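# Place the green block into the blue tray

## Task

Move the green block so that it sits inside the blue tray.

## Robot and tools

Robot: two arms, left_arm and right_arm, each with six joints and a two-finger gripper. In every row and every per-joint list the joints run waist, shoulder, elbow, wrist pitch, wrist yaw, wrist roll, and the gripper comes after them. Stated joint ranges in rad: waist -2.880 to 2.880, shoulder 0.000 to 3.142, elbow 0.000 to 3.019, wrist pitch -1.693 to 1.571, wrist yaw -1.571 to 1.571, wrist roll -2.094 to 2.094. A real end stop may sit up to 0.084 rad either side of these.

Frame: all reported hand poses use the scene frame. Its origin is at table-top height, halfway between the two nominal arm bases. +z is up, +x points out over the table, and left_arm is on the +y side; arm names do not match image left and right. Calibrated bases: left_arm at (+0.010, +0.241, 0) m with quat_wxyz (+1.000, 0, 0, +0.029); right_arm at (+0.035, -0.368, 0) m with quat_wxyz (+1.000, 0, 0, -0.001). Printed hand position and orientation can be wrong by a few cm, more when reaching far. end_effector_position is the point between the finger pads, roughly 1 cm short of the tips; the fingers point along the gripper's +z and close along its y.

execute_actions(actions, cameras): actions is a list of actions; each action is a table of 1 to 15 rows, one row per 1/30 s step, and a short table repeats its final row until 15 steps pass. Each row is one flat list of 14 numbers in [-1, 1] covering both arms: left_arm's six joint values then its opening, then right_arm's six joint values then its opening. Joint values are offsets, not poses: they count from the Joint targets as they were when that action began (not from the previous row), so sending the same offset again moves further. Scale: 1.0 equals 2.811 rad for waist and shoulder, 2.53 for elbow, 2.575 for wrist pitch, 8.12 for wrist yaw, 9.528 for wrist roll. Opening is absolute: +1 fully open, -1 closed. An action that would push any joint more than 0.084 rad beyond its range end is rejected for both arms; a malformed action, or a first action failing that test, rejects the whole call. An arm you want to leave still gets 0 offsets and its current opening command resent (0 there means half-closed, not unchanged). cameras: list of names, ["all"], or []; by default images appear only when actions is empty.

move(target, speed, blend, opening_speed, grip_force, blocking, cameras): target is one 14-number row like above, or a list of up to 15 such rows forming waypoints; every row is an offset from the same starting Joint targets, not from the previous waypoint. All joints travel together, so grippers trace curves and nothing is avoided automatically. speed: rad/s for the joint with the longest way to go, 0.01 to 12.57, default 0.5; one value or one per waypoint. blend: rad, corner rounding at intermediate waypoints; 0 stops at each. opening_speed: rate of the opening command per second on the -1..+1 scale, at least 0.2. grip_force: newtons per finger pad, 10 to 50, single value or one per arm; it persists, and lower values close slowly. blocking=false returns after about 0.5 s while motion continues. Total path time is capped at 10 s. The result adds a move: line, e.g. done, off_target (resting more than 0.035 rad from target), moving, held, fault, plus limits=held if steps were withheld. Done does not mean no contact.

wait(seconds 0 to 10): lets time pass holding commands; a running move continues. stop(): brakes a running move, needing some distance. zoom_image(camera, region=[x0, y0, x1, y1]) in pixels from the top-left, at most 504 by 504, only on a camera in the latest images. finished_scene(scene=1) ends the scene for good; the block must stay in the tray with the robot released.

Cameras, all 896x504: cam_high, cam_low, cam_over, cam_left_wrist, cam_right_wrist.

Results: Joint positions (rad, plus finger gap in m, 0.094 when fully open), Joint velocities (may say within noise or be omitted), Joint targets (the base for your next offsets), Tool commands, grip_measured (finger opening on the command scale, about 2.5 mm too wide when empty), grip_effort_nm (motor effort, negative closing; does not prove a grasp), joint torques (include arm weight; numbers 3 and 4 wrap at ±28 N m), and for action calls some step-by-step joint readings. joint sent to its limit means a joint was clipped at its end; joint command not followed means the clearance check changed targets. MOTOR HOT warns of heating; OVER-TEMPERATURE FAULT means that arm has gone limp for 30 s or more.

Motion limits: each step a joint target can lead its measured angle only by 0.716 rad (waist, shoulder), 0.645 (elbow), 0.69 (wrist pitch), 1.84 (wrist yaw), 3.24 (wrist roll), and targets placing a gripper more than 110 mm from where it is get scaled back, so big moves need several actions. Tiny joint changes may not start.

Gripping: below the touch reading, squeeze rises about 1 N per 0.001 of command, then jumps to full force (about 50 to 64 N per pad) once near 20 N. To release, command well above grip_measured. To stop an arm pushing on something, command its targets back past its positions.

Avoid: knocking anything off the table, dropping the block from a height, releasing it while moving, fast impacts, hard pushes on fixed objects, any contact or squeeze between the two arms (can fail the scene), and long holds at full stretch or against obstacles, which overheat motors.

Each tool is called after ">>>" by a JSON object that holds its "fn" and its "kwargs", one argument or row to a line.

## Session

>>> {"fn": "execute_actions", "kwargs": {
  "actions": []
}}

Scene clock: 0.00 s.
left_arm: end_effector_position=(+0.3586, -0.2979, +0.2239) grip_measured=+1.000 grip_effort_nm=n/a end_effector_quat_wxyz=(+0.101, +0.838, +0.527, -0.104) | right_arm: end_effector_position=(+0.7224, -0.4895, +0.1483) grip_measured=+1.000 grip_effort_nm=n/a end_effector_quat_wxyz=(+0.755, -0.099, +0.644, +0.070)
Joint positions: left_arm=[-0.994 1.912 1.908 -1.376 0.221 1.061 0.094] | right_arm=[-0.301 2.073 1.08 1.169 -0.541 0.031 0.094]
Joint velocities: within noise
Joint torques (N m): no reading
Heat: left arm: hottest waist 31 °C; right arm: hottest elbow 34 °C.
Joint targets: left_arm=[-0.994 1.903 1.935 -1.374 0.222 1.061] | right_arm=[-0.301 2.073 1.096 1.174 -0.541 0.031]
Tool commands: left_gripper/opening=+1.0 right_gripper/opening=+1.0

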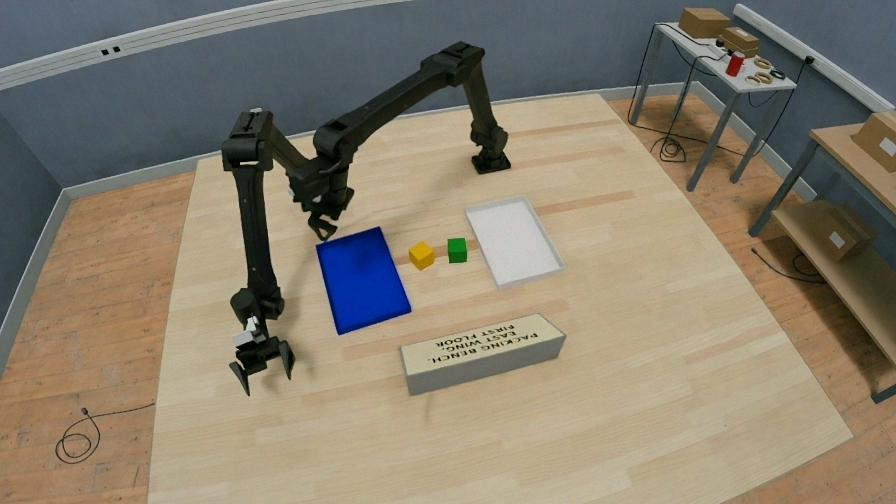

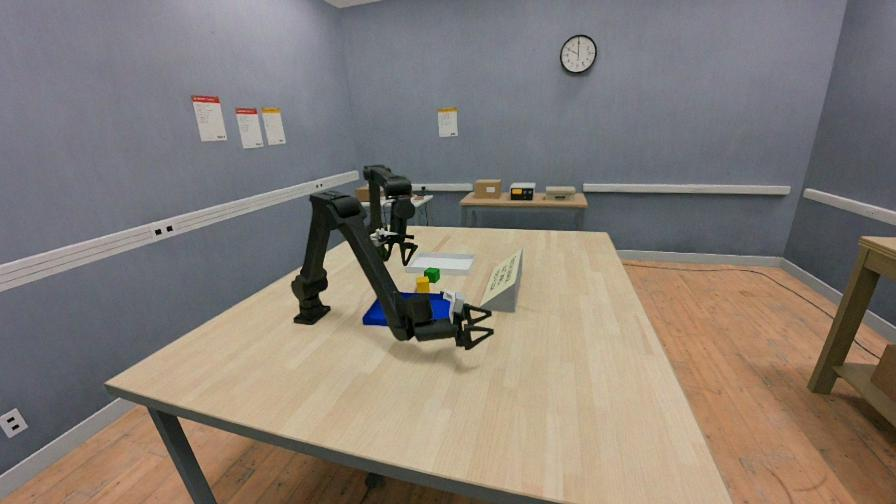

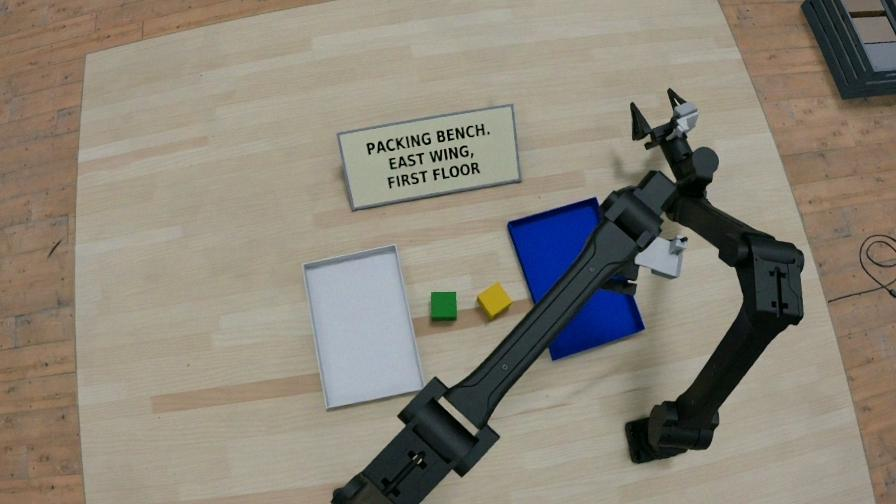

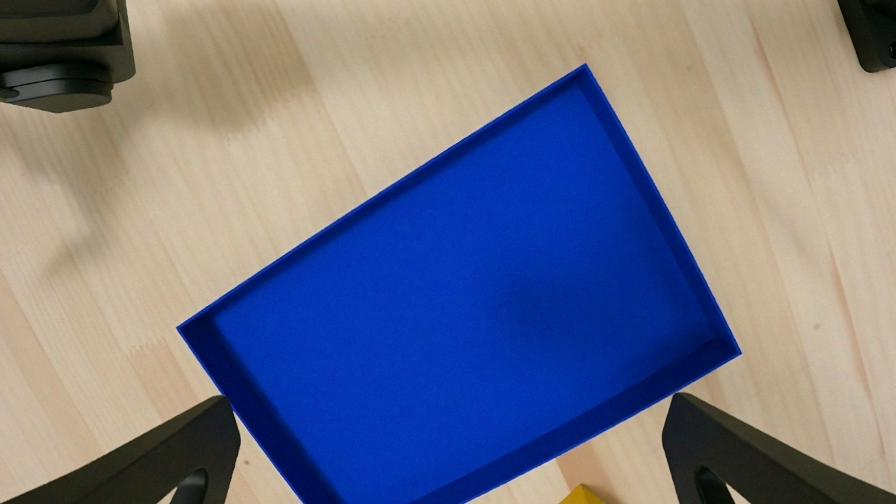

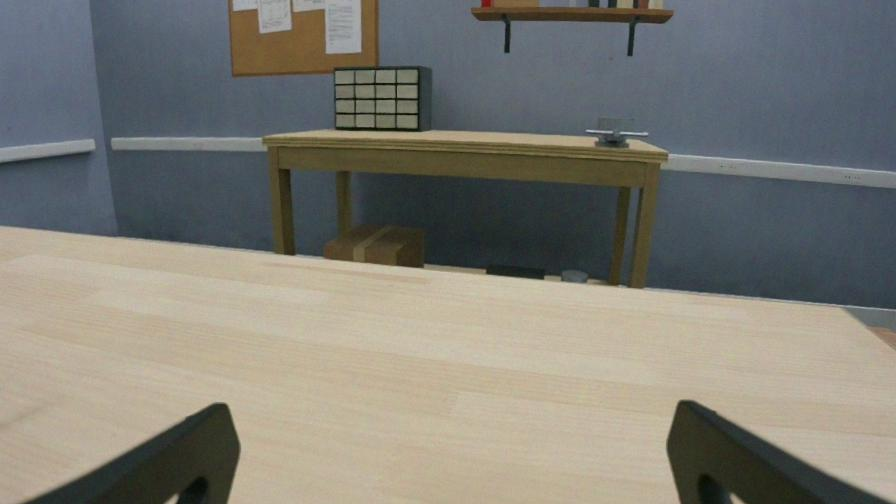

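>>> {"fn": "move", "kwargs": {
  "target": [0,-0.1067,0,0,0,0,1,0,0,0,0,0,0,1]
}}

>>> {"fn": "move", "kwargs": {
  "target": [0,0,0.1186,0,0,0,1,0,0,0,0,0,0,1]
}}

>>> {"fn": "move", "kwargs": {
  "target": [0,0,0,-0.07,-0.0272,0,1,0,0,0,0,0,0,1]
}}

>>> {"fn": "move", "kwargs": {
  "target": [0.25,0,-0.1186,0,0,0,1,0,0,0,0,0,0,1],
  "cameras": ["all"]
}}

Scene clock: 2.33 s.
left_arm: end_effector_position=(+0.3240, -0.2509, +0.4092) grip_measured=+1.000 grip_effort_nm=0.03 end_effector_quat_wxyz=(+0.253, +0.824, +0.498, -0.091) | right_arm: end_effector_position=(+0.7224, -0.4895, +0.1483) grip_measured=+1.000 grip_effort_nm=0.00 end_effector_quat_wxyz=(+0.755, -0.099, +0.644, +0.070)
Joint positions: left_arm=[-0.994 1.6 1.908 -1.376 0.221 1.061 0.094] | right_arm=[-0.301 2.073 1.08 1.169 -0.541 0.031 0.094]
Joint torques (N m): left_arm=[0.26 -13.8 12.03 1.32 0.23 -0.05] | right_arm=[-0.32 -20.89 6.24 2.18 0.1 -0.05]
Heat: left arm: hottest waist 31 °C; right arm: hottest elbow 34 °C.
Joint targets: left_arm=[-0.994 1.604 1.935 -1.374 0.222 1.061] | right_arm=[-0.301 2.073 1.096 1.174 -0.541 0.031]
move: done

Scene clock: 3.47 s.
left_arm: end_effector_position=(+0.3308, -0.2602, +0.5426) grip_measured=+1.000 grip_effort_nm=0.03 end_effector_quat_wxyz=(+0.382, +0.796, +0.463, -0.078) | right_arm: end_effector_position=(+0.7224, -0.4895, +0.1483) grip_measured=+1.000 grip_effort_nm=0.00 end_effector_quat_wxyz=(+0.755, -0.099, +0.644, +0.070)
Joint positions: left_arm=[-0.994 1.608 2.19 -1.376 0.221 1.061 0.094] | right_arm=[-0.301 2.073 1.08 1.169 -0.541 0.031 0.094]
Joint torques (N m): left_arm=[0.32 -13.98 13.07 1.59 0.19 -0.08] | right_arm=[-0.32 -20.84 6.24 2.18 0.1 -0.05]
Heat: left arm: hottest waist 31 °C; right arm: hottest elbow 34 °C.
Joint targets: left_arm=[-0.994 1.604 2.235 -1.374 0.222 1.061] | right_arm=[-0.301 2.073 1.096 1.174 -0.541 0.031]
move: off_target (left_arm); left_arm: the elbow is farthest, 0.045 rad from its target

Scene clock: 4.53 s.
left_arm: end_effector_position=(+0.3436, -0.2143, +0.5128) grip_measured=+1.000 grip_effort_nm=0.04 end_effector_quat_wxyz=(+0.299, +0.803, +0.516, +0.017) | right_arm: end_effector_position=(+0.7224, -0.4895, +0.1483) grip_measured=+1.000 grip_effort_nm=0.00 end_effector_quat_wxyz=(+0.755, -0.099, +0.644, +0.070)
Joint positions: left_arm=[-0.994 1.608 2.19 -1.546 0.004 1.061 0.094] | right_arm=[-0.301 2.073 1.08 1.169 -0.541 0.031 0.094]
Joint torques (N m): left_arm=[0.21 -13.39 12.89 1.22 0.01 -0.07] | right_arm=[-0.26 -20.84 6.24 2.18 0.1 -0.05]
Heat: left arm: hottest waist 31 °C; right arm: hottest elbow 34 °C.
Joint targets: left_arm=[-0.994 1.604 2.235 -1.554 0.001 1.061] | right_arm=[-0.301 2.073 1.096 1.174 -0.541 0.031]
move: off_target (left_arm); left_arm: the elbow is farthest, 0.045 rad from its target

Scene clock: 6.47 s.
left_arm: end_effector_position=(+0.5467, +0.1164, +0.3962) grip_measured=+1.000 grip_effort_nm=0.03 end_effector_quat_wxyz=(+0.160, +0.591, +0.787, +0.070) | right_arm: end_effector_position=(+0.7224, -0.4895, +0.1483) grip_measured=+1.000 grip_effort_nm=0.00 end_effector_quat_wxyz=(+0.755, -0.099, +0.644, +0.070)
Joint positions: left_arm=[-0.284 1.608 1.935 -1.546 0.002 1.061 0.094] | right_arm=[-0.301 2.073 1.08 1.169 -0.541 0.031 0.094]
Joint velocities: left_arm=[-0.054 0.005 -0.007 -0.002 0.037 -0.051 0] | right_arm=[within noise]
Joint torques (N m): left_arm=[-0.26 -14.39 9.39 0.75 0.09 -0.07] | right_arm=[-0.26 -20.84 6.24 2.18 0.1 -0.05]
Heat: left arm: hottest waist 31 °C; right arm: hottest elbow 34 °C.
Joint targets: left_arm=[-0.291 1.604 1.935 -1.554 0.001 1.061] | right_arm=[-0.301 2.073 1.096 1.174 -0.541 0.031]
move: done

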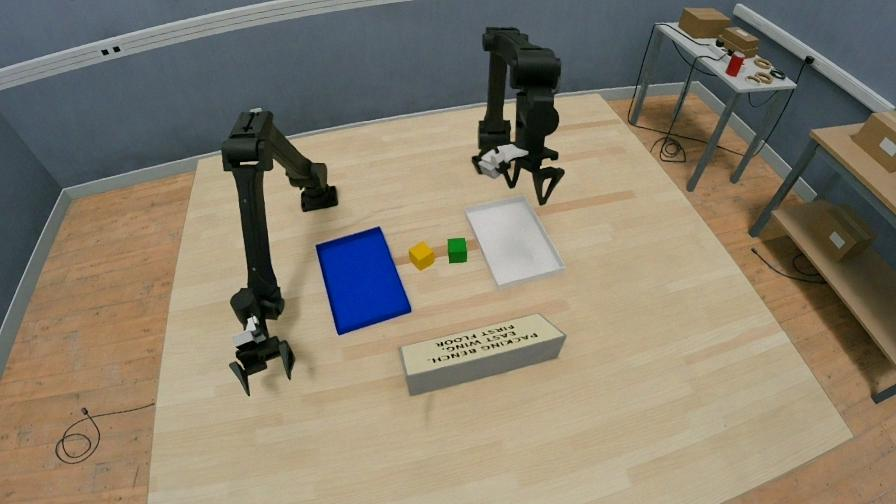

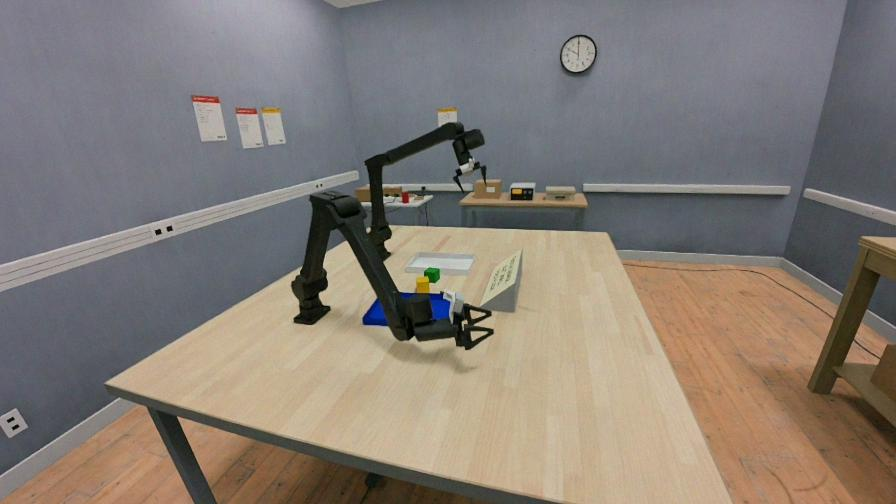

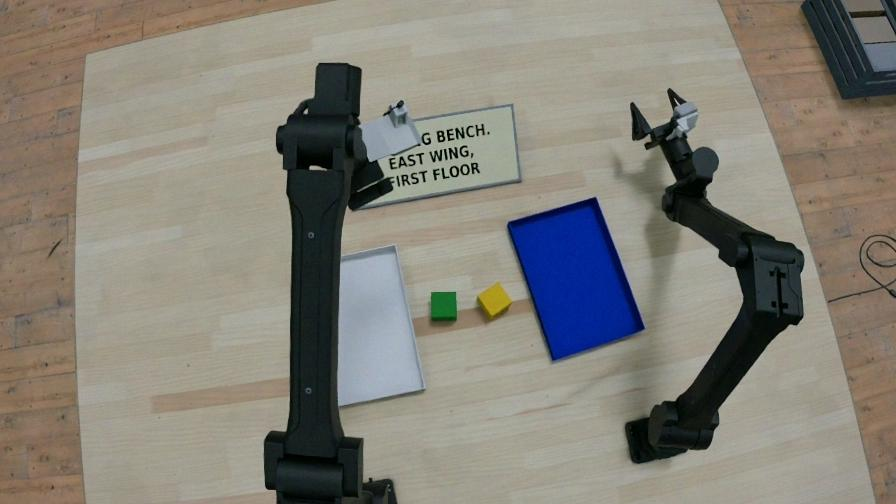

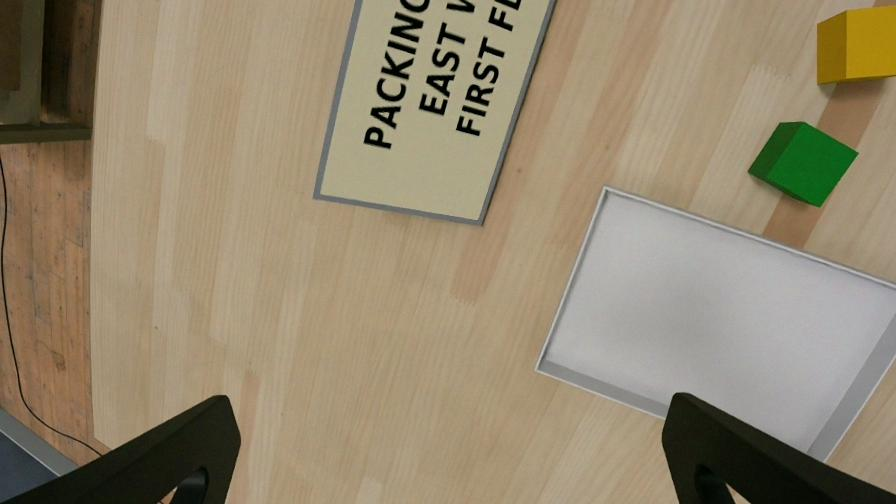

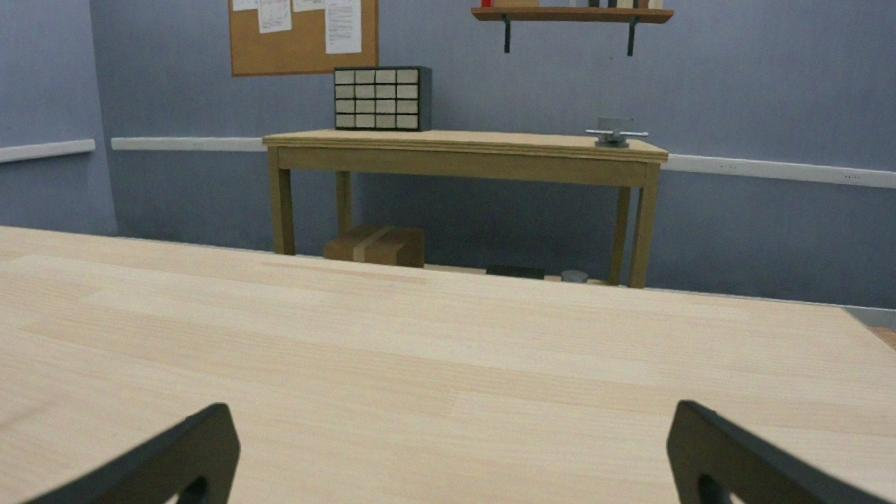

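>>> {"fn": "move", "kwargs": {
  "target": [-0.096,-0.1089,-0.2644,0.0058,0,0.0007,1,0,0,0,0,0,0,1],
  "cameras": ["cam_over","cam_left_wrist"],
  "speed": 0.9
}}

Scene clock: 8.90 s.
left_arm: end_effector_position=(+0.3327, +0.0649, +0.2478) grip_measured=+1.000 grip_effort_nm=0.03 end_effector_quat_wxyz=(-0.011, +0.703, +0.711, -0.004) | right_arm: end_effector_position=(+0.7224, -0.4895, +0.1483) grip_measured=+1.000 grip_effort_nm=0.00 end_effector_quat_wxyz=(+0.755, -0.099, +0.644, +0.070)
Joint positions: left_arm=[-0.555 1.315 1.267 -1.546 0.001 1.061 0.094] | right_arm=[-0.301 2.073 1.08 1.169 -0.541 0.031 0.094]
Joint torques (N m): left_arm=[-0.44 -10.23 9.1 0.65 0.08 0.02] | right_arm=[-0.26 -20.84 6.24 2.18 0.1 -0.05]
Heat: left arm: hottest waist 31 °C; right arm: hottest elbow 34 °C.
Joint targets: left_arm=[-0.561 1.297 1.266 -1.539 0.001 1.068] | right_arm=[-0.301 2.073 1.096 1.174 -0.541 0.031]
move: done
Images, in order (width x height): cam_over 896x504, cam_left_wrist 896x504.

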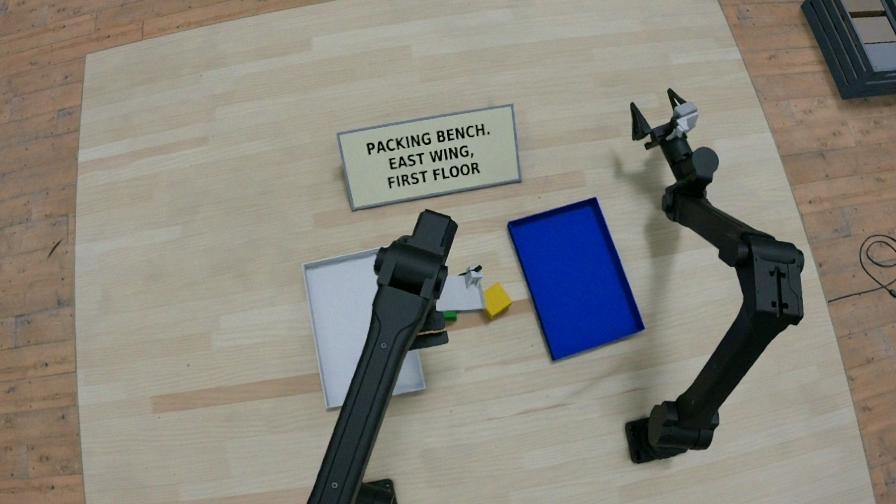

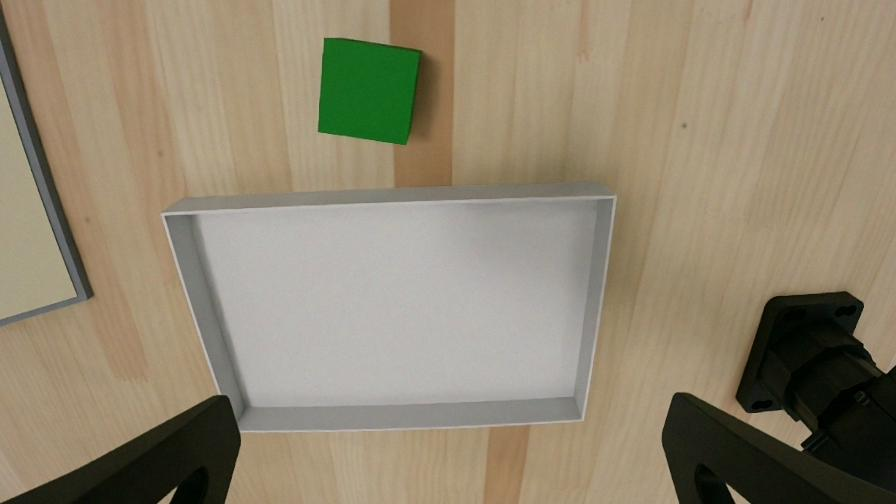

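>>> {"fn": "move", "kwargs": {
  "target": [0.0075,0.0626,-0.0055,0.0734,0,0.0149,1,0,0,0,0,0,0,1],
  "cameras": ["cam_over","cam_left_wrist","cam_high"]
}}

Scene clock: 10.80 s.
left_arm: end_effector_position=(+0.3802, +0.0420, +0.1752) grip_measured=+1.000 grip_effort_nm=0.03 end_effector_quat_wxyz=(-0.014, +0.748, +0.663, -0.006) | right_arm: end_effector_position=(+0.7224, -0.4895, +0.1483) grip_measured=+1.000 grip_effort_nm=0.00 end_effector_quat_wxyz=(+0.755, -0.099, +0.644, +0.070)
Joint positions: left_arm=[-0.549 1.484 1.245 -1.362 0.001 1.2 0.094] | right_arm=[-0.301 2.073 1.08 1.169 -0.541 0.031 0.094]
Joint torques (N m): left_arm=[1.03 -11.99 9.51 0.83 0.08 0.05] | right_arm=[-0.32 -20.84 6.23 2.17 0.1 -0.05]
Heat: left arm: hottest waist 31 °C; right arm: hottest elbow 34 °C.
Joint targets: left_arm=[-0.540 1.473 1.252 -1.350 0.001 1.210] | right_arm=[-0.301 2.073 1.096 1.174 -0.541 0.031]
move: done
Images, in order (width x height): cam_high 896x504, cam_over 896x504, cam_left_wrist 896x504.

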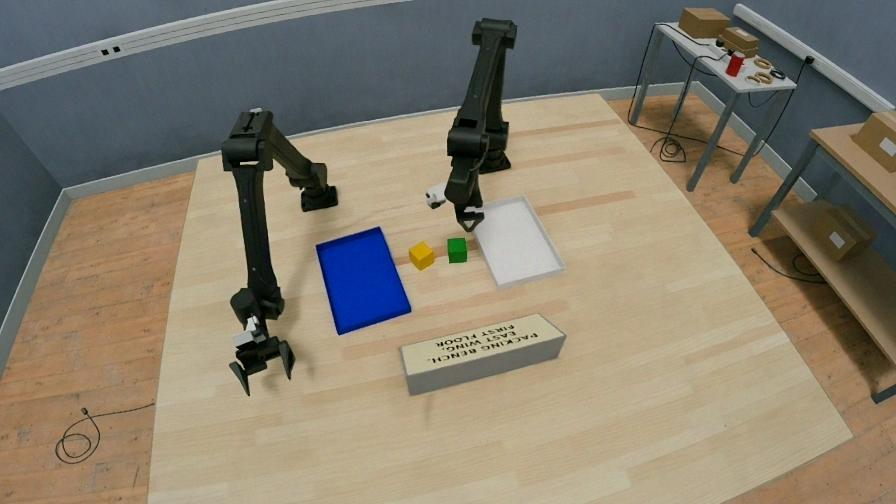

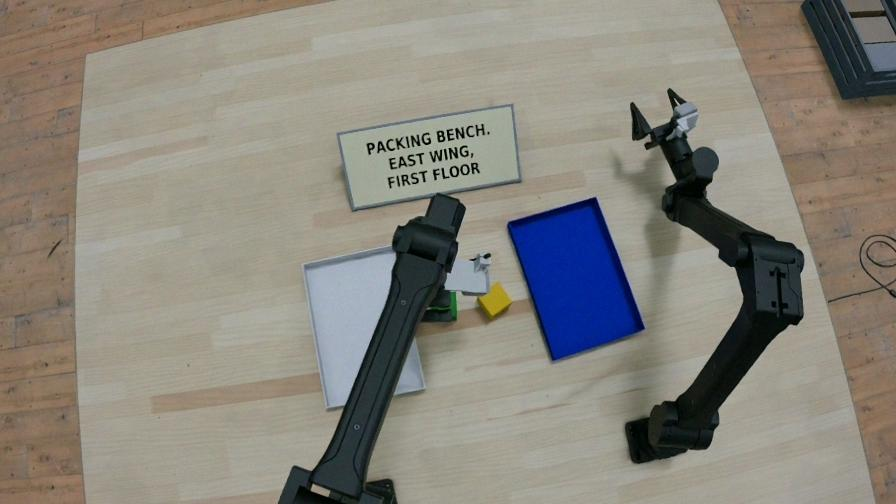

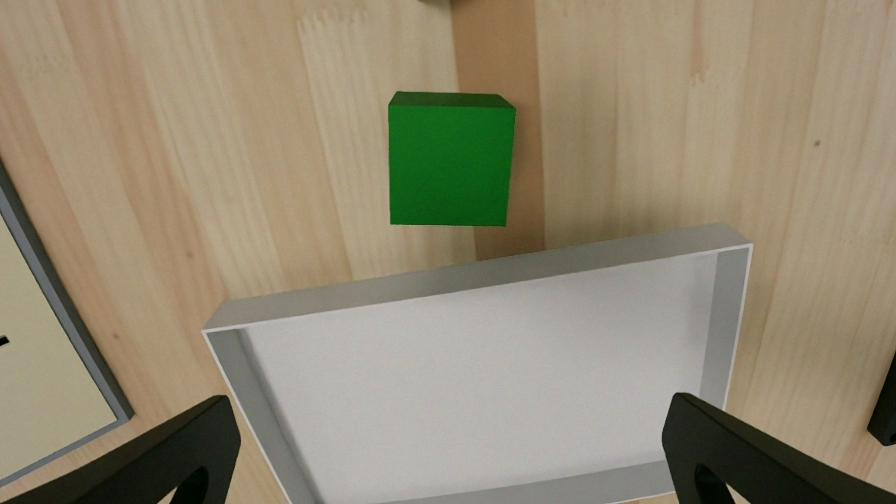

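>>> {"fn": "move", "kwargs": {
  "target": [-0.0135,0.0277,-0.032,0.0617,0,-0.0041,1,0,0,0,0,0,0,1],
  "cameras": ["cam_low","cam_over","cam_left_wrist","cam_high"]
}}

Scene clock: 12.37 s.
left_arm: end_effector_position=(+0.3865, +0.0279, +0.1182) grip_measured=+1.000 grip_effort_nm=0.03 end_effector_quat_wxyz=(-0.009, +0.749, +0.662, -0.004) | right_arm: end_effector_position=(+0.7224, -0.4895, +0.1483) grip_measured=+1.000 grip_effort_nm=0.00 end_effector_quat_wxyz=(+0.755, -0.099, +0.644, +0.070)
Joint positions: left_arm=[-0.571 1.555 1.168 -1.203 0.001 1.18 0.094] | right_arm=[-0.301 2.073 1.08 1.169 -0.541 0.031 0.094]
Joint torques (N m): left_arm=[-0.38 -12.04 8.88 0.83 0.08 -0.11] | right_arm=[-0.32 -20.84 6.24 2.18 0.1 -0.05]
Heat: left arm: hottest waist 31 °C; right arm: hottest elbow 35 °C.
Joint targets: left_arm=[-0.578 1.551 1.172 -1.191 0.001 1.171] | right_arm=[-0.301 2.073 1.096 1.174 -0.541 0.031]
move: done
Images, in order (width x height): cam_high 896x504, cam_low 896x504, cam_over 896x504, cam_left_wrist 896x504.

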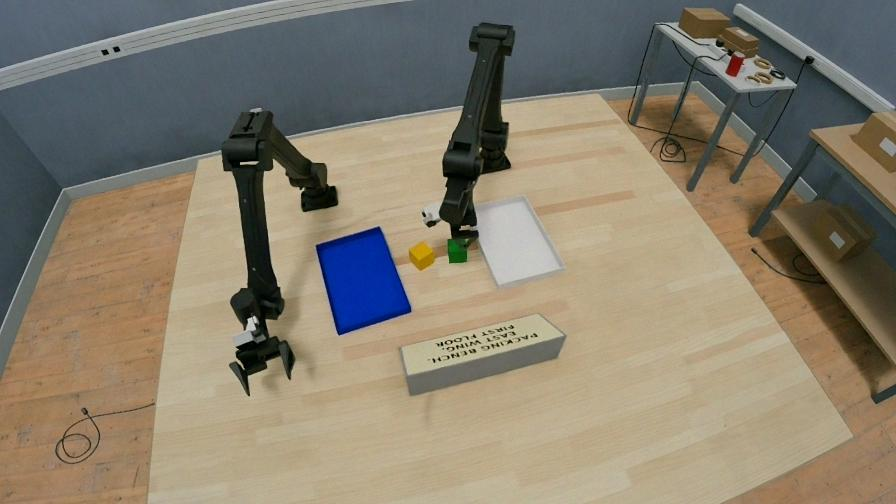

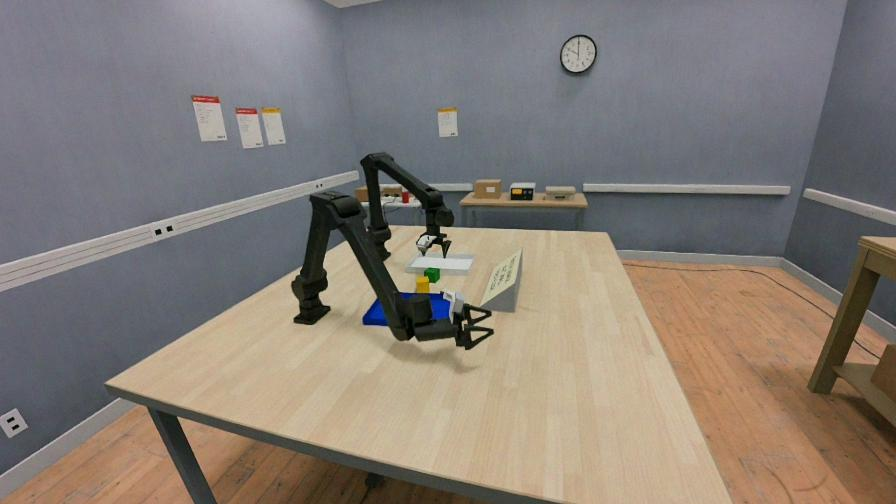

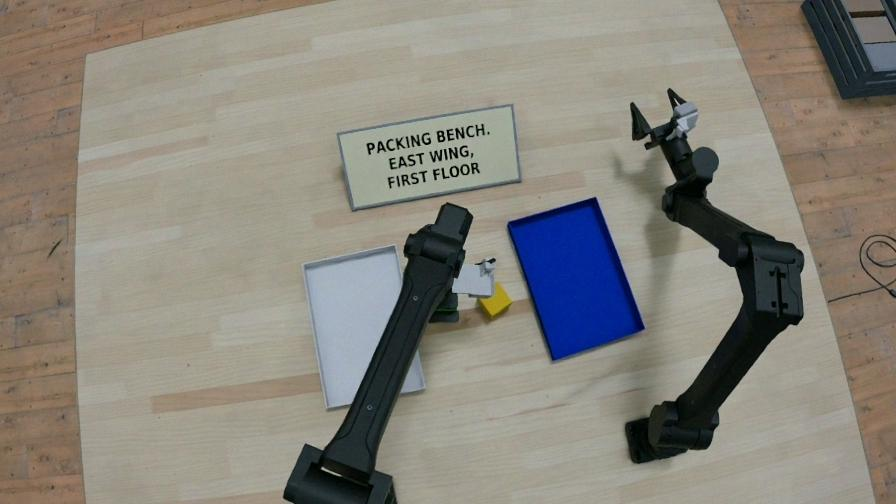

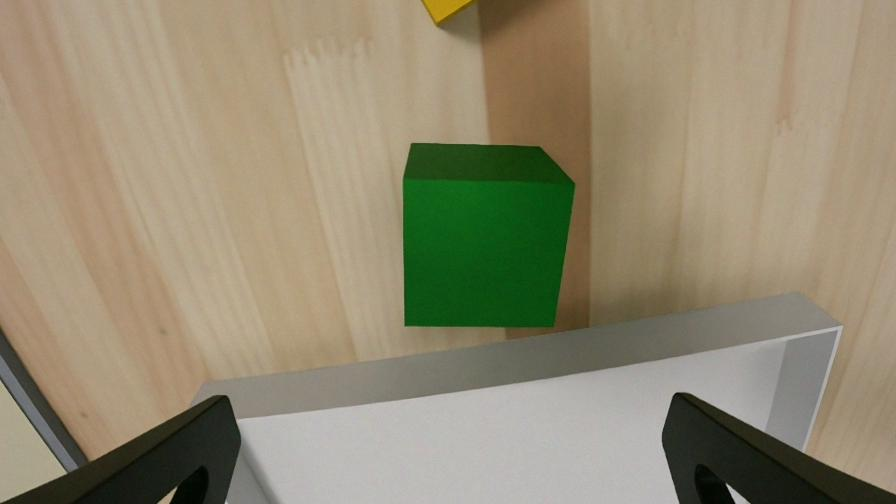

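>>> {"fn": "move", "kwargs": {
  "target": [
    [-0.0114,-0.0058,-0.0076,0.0009,0,-0.0034,1,0,0,0,0,0,0,1],
    [-0.0114,0.0393,-0.0584,0.1,0,-0.0034,1,0,0,0,0,0,0,1]
  ],
  "blend": [0.01,0],
  "speed": 0.3,
  "cameras": ["cam_low","cam_left_wrist"]
}}

Scene clock: 14.83 s.
left_arm: end_effector_position=(+0.3749, +0.0176, +0.0279) grip_measured=+1.000 grip_effort_nm=0.03 end_effector_quat_wxyz=(-0.004, +0.750, +0.662, -0.002) | right_arm: end_effector_position=(+0.7224, -0.4895, +0.1483) grip_measured=+1.000 grip_effort_nm=0.00 end_effector_quat_wxyz=(+0.755, -0.099, +0.644, +0.070)
Joint positions: left_arm=[-0.605 1.657 1.023 -0.945 0.001 1.147 0.094] | right_arm=[-0.301 2.073 1.08 1.169 -0.541 0.031 0.094]
Joint torques (N m): left_arm=[-0.15 -11.93 7.49 0.87 0.1 -0.12] | right_arm=[-0.32 -20.84 6.24 2.18 0.1 -0.05]
Heat: left arm: hottest waist 31 °C; right arm: hottest elbow 35 °C.
Joint targets: left_arm=[-0.610 1.662 1.024 -0.934 0.001 1.138] | right_arm=[-0.301 2.073 1.096 1.174 -0.541 0.031]
move: done
Images, in order (width x height): cam_low 896x504, cam_left_wrist 896x504.

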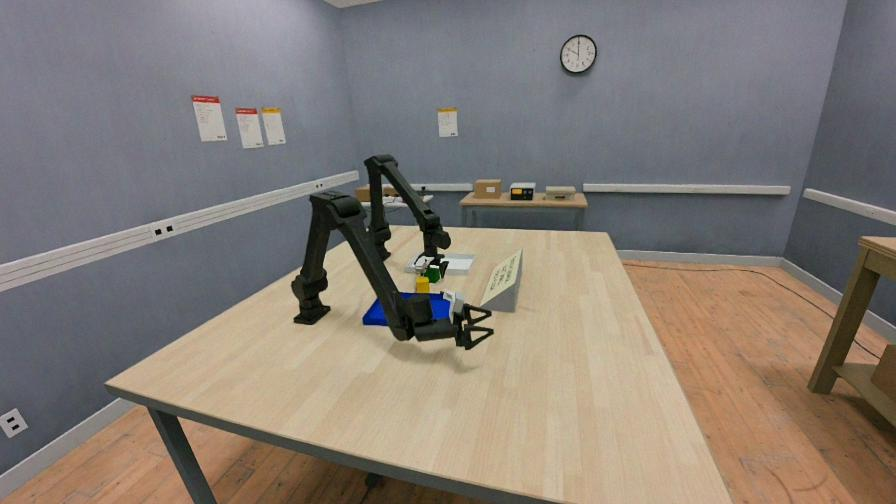

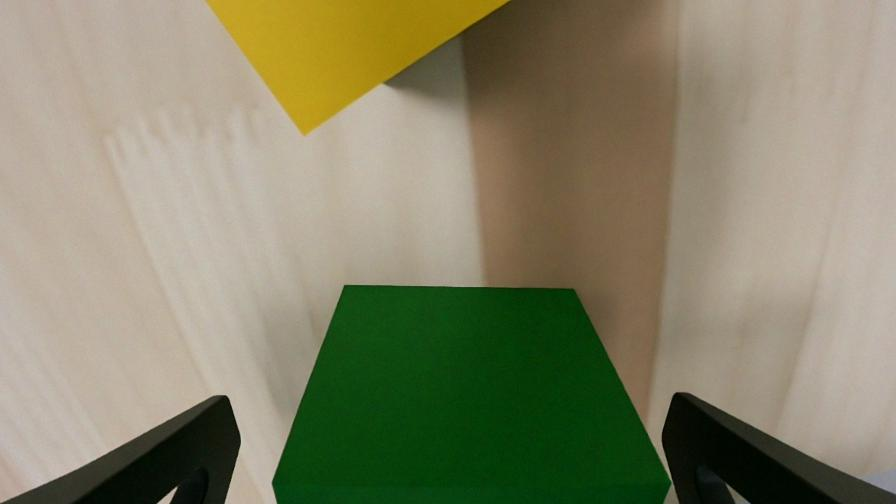

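>>> {"fn": "move", "kwargs": {
  "target": [0,0,0,0,0,0,0.02,0,0,0,0,0,0,1],
  "opening_speed": 0.9,
  "cameras": ["cam_left_wrist"]
}}

Scene clock: 16.37 s.
left_arm: end_effector_position=(+0.3749, +0.0176, +0.0279) grip_measured=+0.045 grip_effort_nm=-0.85 end_effector_quat_wxyz=(-0.004, +0.749, +0.662, -0.002) | right_arm: end_effector_position=(+0.7224, -0.4895, +0.1483) grip_measured=+1.000 grip_effort_nm=0.00 end_effector_quat_wxyz=(+0.755, -0.099, +0.644, +0.070)
Joint positions: left_arm=[-0.605 1.657 1.023 -0.945 0.001 1.147 0.049] | right_arm=[-0.301 2.073 1.08 1.169 -0.541 0.031 0.094]
Joint torques (N m): left_arm=[-0.26 -11.93 7.41 0.87 0.07 -0.11] | right_arm=[-0.32 -20.84 6.23 2.18 0.1 -0.05]
Heat: left arm: hottest waist 31 °C; right arm: hottest elbow 35 °C.
Joint targets: left_arm=[-0.610 1.662 1.024 -0.934 0.001 1.138] | right_arm=[-0.301 2.073 1.096 1.174 -0.541 0.031]
move: done
Images, in order (width x height): cam_left_wrist 896x504.

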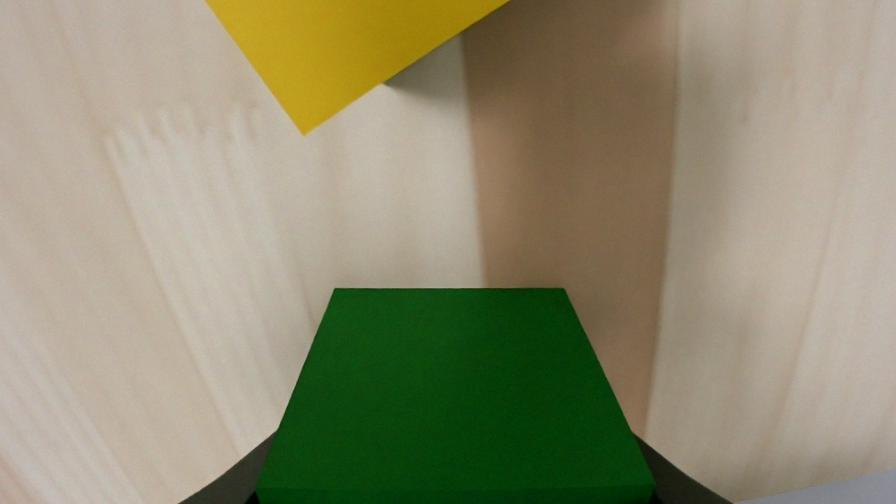

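>>> {"fn": "move", "kwargs": {
  "target": [
    [0,-0.0552,0.0727,-0.1312,0,0,0.02,0,0,0,0,0,0,1],
    [-0.1387,0.1404,0.3901,-0.2295,0,0,0.02,0,0,0,0,0,0,1]
  ],
  "blend": [0.06,0],
  "speed": [0.5,0.8],
  "cameras": ["cam_high","cam_over","cam_left_wrist"]
}}

Scene clock: 19.43 s.
left_arm: end_effector_position=(+0.3747, -0.2701, +0.1472) grip_measured=+0.041 grip_effort_nm=-0.99 end_effector_quat_wxyz=(-0.022, +0.866, +0.499, -0.003) | right_arm: end_effector_position=(+0.7224, -0.4895, +0.1483) grip_measured=+1.000 grip_effort_nm=0.00 end_effector_quat_wxyz=(+0.755, -0.099, +0.644, +0.070)
Joint positions: left_arm=[-1.008 2.058 1.957 -1.515 0.001 1.147 0.049] | right_arm=[-0.301 2.073 1.08 1.169 -0.541 0.031 0.094]
Joint torques (N m): left_arm=[0.67 -20.37 13.97 0.03 0.1 -0.11] | right_arm=[-0.32 -20.89 6.23 2.18 0.1 -0.05]
Heat: left arm: hottest elbow 32 °C; right arm: hottest elbow 35 °C.
Joint targets: left_arm=[-1.000 2.057 2.011 -1.525 0.001 1.138] | right_arm=[-0.301 2.073 1.096 1.174 -0.541 0.031]
move: off_target (left_arm); left_arm: the elbow is farthest, 0.054 rad from its target
Images, in order (width x height): cam_high 896x504, cam_over 896x504, cam_left_wrist 896x504.

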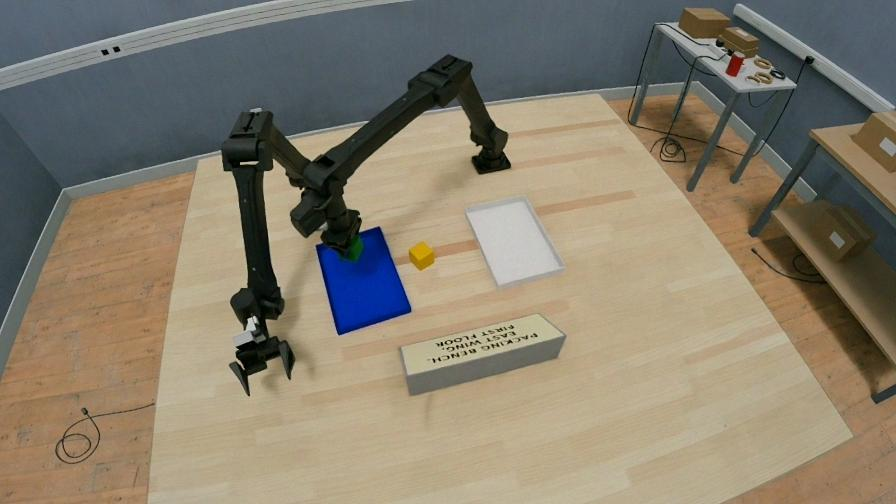

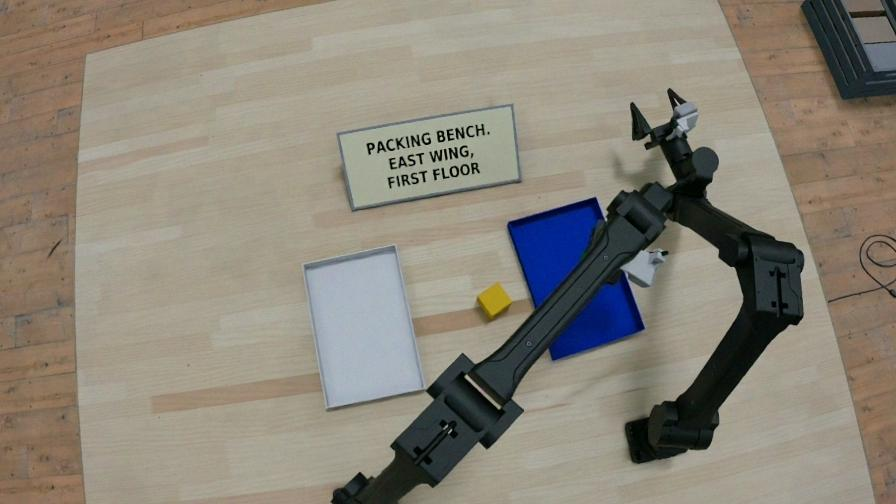

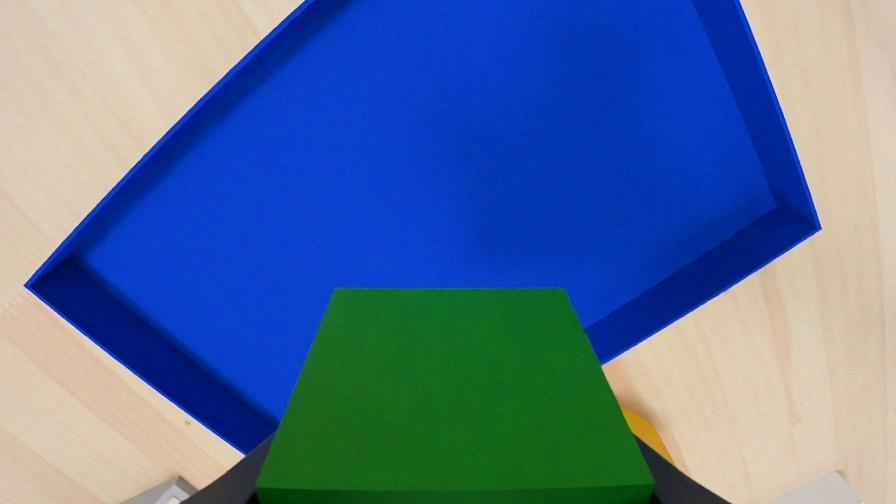

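>>> {"fn": "move", "kwargs": {
  "target": [-0.0071,0.0348,-0.0622,0.0992,0,0,0.02,0,0,0,0,0,0,1],
  "speed": 0.35,
  "cameras": ["cam_low","cam_high","cam_left_wrist"]
}}

Scene clock: 21.07 s.
left_arm: end_effector_position=(+0.3838, -0.2858, +0.0389) grip_measured=+0.041 grip_effort_nm=-0.99 end_effector_quat_wxyz=(-0.014, +0.867, +0.498, -0.002) | right_arm: end_effector_position=(+0.7224, -0.4895, +0.1483) grip_measured=+1.000 grip_effort_nm=0.00 end_effector_quat_wxyz=(+0.755, -0.099, +0.644, +0.070)
Joint positions: left_arm=[-1.01 2.165 1.846 -1.28 0.001 1.147 0.049] | right_arm=[-0.301 2.073 1.08 1.169 -0.541 0.031 0.094]
Joint torques (N m): left_arm=[-0.85 -21.95 9.25 0.77 0.11 -0.12] | right_arm=[-0.26 -20.84 6.24 2.18 0.1 -0.05]
Heat: left arm: hottest elbow 32 °C; right arm: hottest elbow 35 °C.
Joint targets: left_arm=[-1.020 2.154 1.853 -1.269 0.001 1.138] | right_arm=[-0.301 2.073 1.096 1.174 -0.541 0.031]
move: done
Images, in order (width x height): cam_high 896x504, cam_low 896x504, cam_left_wrist 896x504.

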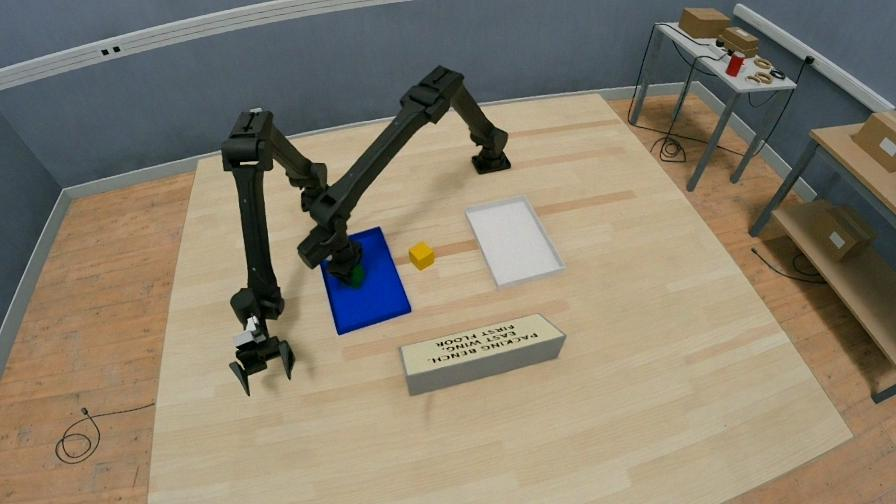

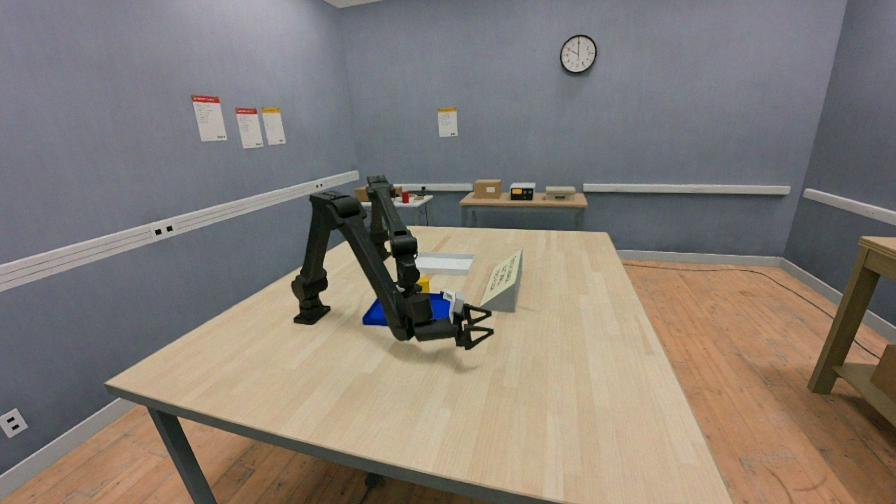

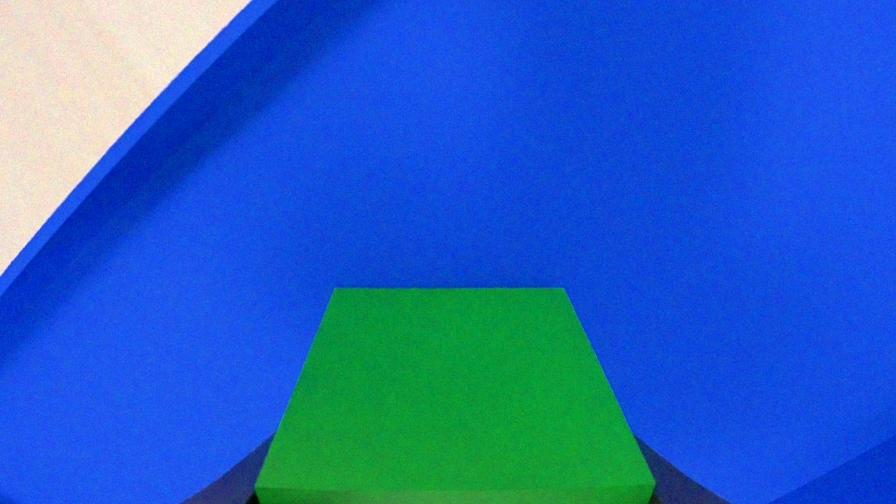

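>>> {"fn": "move", "kwargs": {
  "target": [0,0.0048,0,0,0,0,0.02,0,0,0,0,0,0,1],
  "speed": 0.1
}}

Scene clock: 21.90 s.
left_arm: end_effector_position=(+0.3838, -0.2858, +0.0389) grip_measured=+0.041 grip_effort_nm=-0.99 end_effector_quat_wxyz=(-0.014, +0.867, +0.498, -0.002) | right_arm: end_effector_position=(+0.7224, -0.4895, +0.1483) grip_measured=+1.000 grip_effort_nm=0.00 end_effector_quat_wxyz=(+0.755, -0.099, +0.644, +0.070)
Joint positions: left_arm=[-1.01 2.165 1.846 -1.28 0.001 1.147 0.049] | right_arm=[-0.301 2.073 1.08 1.169 -0.541 0.031 0.094]
Joint torques (N m): left_arm=[-0.5 -20.66 9.28 0.73 0.11 -0.12] | right_arm=[-0.32 -20.84 6.23 2.18 0.1 -0.05]
Heat: left arm: hottest elbow 32 °C; right arm: hottest elbow 35 °C.
Joint targets: left_arm=[-1.020 2.168 1.853 -1.269 0.001 1.138] | right_arm=[-0.301 2.073 1.096 1.174 -0.541 0.031]
move: done

>>> {"fn": "move", "kwargs": {
  "target": [0,0.0035,0,0,0,0,0.02,0,0,0,0,0,0,1],
  "speed": 0.1
}}

Scene clock: 22.67 s.
left_arm: end_effector_position=(+0.3836, -0.2856, +0.0370) grip_measured=+0.041 grip_effort_nm=-1.00 end_effector_quat_wxyz=(-0.015, +0.867, +0.498, -0.002) | right_arm: end_effector_position=(+0.7224, -0.4895, +0.1483) grip_measured=+1.000 grip_effort_nm=0.00 end_effector_quat_wxyz=(+0.755, -0.099, +0.644, +0.070)
Joint positions: left_arm=[-1.01 2.168 1.846 -1.28 0.001 1.147 0.049] | right_arm=[-0.301 2.073 1.08 1.169 -0.541 0.031 0.094]
Joint torques (N m): left_arm=[-0.5 -20.13 9.25 0.81 0.09 -0.11] | right_arm=[-0.26 -20.84 6.24 2.18 0.1 -0.05]
Heat: left arm: hottest elbow 32 °C; right arm: hottest elbow 35 °C.
Joint targets: left_arm=[-1.020 2.178 1.853 -1.269 0.001 1.138] | right_arm=[-0.301 2.073 1.096 1.174 -0.541 0.031]
move: done

>>> {"fn": "move", "kwargs": {
  "target": [0,0.0025,0,0,0,0,0.02,0,0,0,0,0,0,1],
  "speed": 0.1
}}

Scene clock: 23.50 s.
left_arm: end_effector_position=(+0.3836, -0.2855, +0.0367) grip_measured=+0.041 grip_effort_nm=-1.00 end_effector_quat_wxyz=(-0.015, +0.867, +0.498, -0.002) | right_arm: end_effector_position=(+0.7224, -0.4895, +0.1483) grip_measured=+1.000 grip_effort_nm=0.00 end_effector_quat_wxyz=(+0.755, -0.099, +0.644, +0.070)
Joint positions: left_arm=[-1.01 2.168 1.846 -1.28 0.001 1.147 0.049] | right_arm=[-0.301 2.073 1.08 1.169 -0.541 0.031 0.094]
Joint torques (N m): left_arm=[-0.38 -19.43 9.2 0.8 0.11 -0.11] | right_arm=[-0.32 -20.84 6.24 2.18 0.1 -0.05]
Heat: left arm: hottest elbow 32 °C; right arm: hottest elbow 35 °C.
Joint targets: left_arm=[-1.020 2.185 1.853 -1.269 0.001 1.138] | right_arm=[-0.301 2.073 1.096 1.174 -0.541 0.031]
move: done

>>> {"fn": "move", "kwargs": {
  "target": [0,0.0043,0,0,0,0,0.02,0,0,0,0,0,0,1],
  "speed": 0.1
}}

Scene clock: 24.33 s.
left_arm: end_effector_position=(+0.3836, -0.2854, +0.0360) grip_measured=+0.041 grip_effort_nm=-0.99 end_effector_quat_wxyz=(-0.016, +0.867, +0.498, -0.002) | right_arm: end_effector_position=(+0.7224, -0.4895, +0.1483) grip_measured=+1.000 grip_effort_nm=0.00 end_effector_quat_wxyz=(+0.755, -0.099, +0.644, +0.070)
Joint positions: left_arm=[-1.01 2.169 1.846 -1.28 0.001 1.147 0.049] | right_arm=[-0.301 2.073 1.08 1.169 -0.541 0.031 0.094]
Joint torques (N m): left_arm=[-0.56 -18.78 9.24 0.77 0.11 -0.12] | right_arm=[-0.32 -20.84 6.24 2.19 0.1 -0.05]
Heat: left arm: hottest elbow 32 °C; right arm: hottest elbow 35 °C.
Joint targets: left_arm=[-1.020 2.197 1.853 -1.269 0.001 1.138] | right_arm=[-0.301 2.073 1.096 1.174 -0.541 0.031]
move: done

>>> {"fn": "move", "kwargs": {
  "target": [0,0,0,0,0,0,0.65,0,0,0,0,0,0,1],
  "opening_speed": 0.7,
  "cameras": ["cam_left_wrist"]
}}

Scene clock: 25.73 s.
left_arm: end_effector_position=(+0.3816, -0.2849, +0.0227) grip_measured=+0.647 grip_effort_nm=0.17 end_effector_quat_wxyz=(-0.025, +0.867, +0.497, -0.003) | right_arm: end_effector_position=(+0.7224, -0.4895, +0.1483) grip_measured=+1.000 grip_effort_nm=0.00 end_effector_quat_wxyz=(+0.755, -0.099, +0.644, +0.070)
Joint positions: left_arm=[-1.012 2.191 1.846 -1.278 0.001 1.147 0.077] | right_arm=[-0.301 2.073 1.08 1.169 -0.541 0.031 0.094]
Joint torques (N m): left_arm=[-0.26 -20.42 9.09 0.64 0.11 -0.12] | right_arm=[-0.32 -20.84 6.24 2.18 0.1 -0.05]
Heat: left arm: hottest elbow 32 °C; right arm: hottest elbow 35 °C.
Joint targets: left_arm=[-1.020 2.197 1.853 -1.269 0.001 1.138] | right_arm=[-0.301 2.073 1.096 1.174 -0.541 0.031]
move: done
Images, in order (width x height): cam_left_wrist 896x504.

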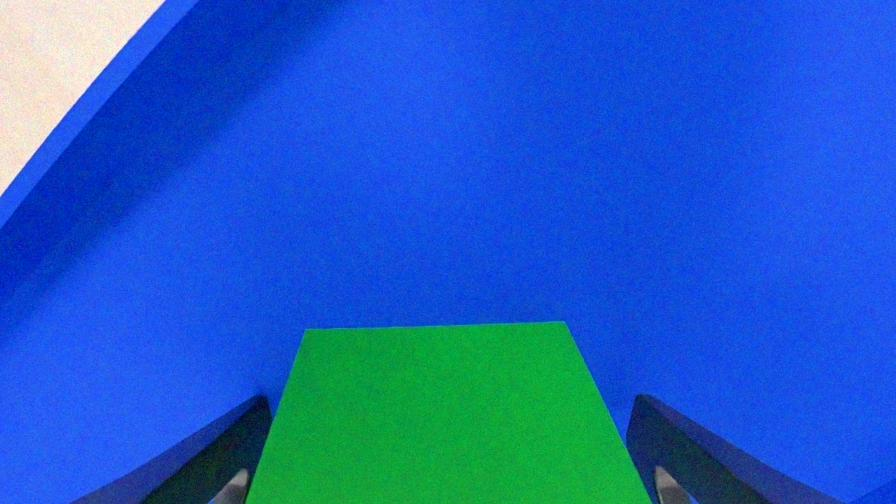

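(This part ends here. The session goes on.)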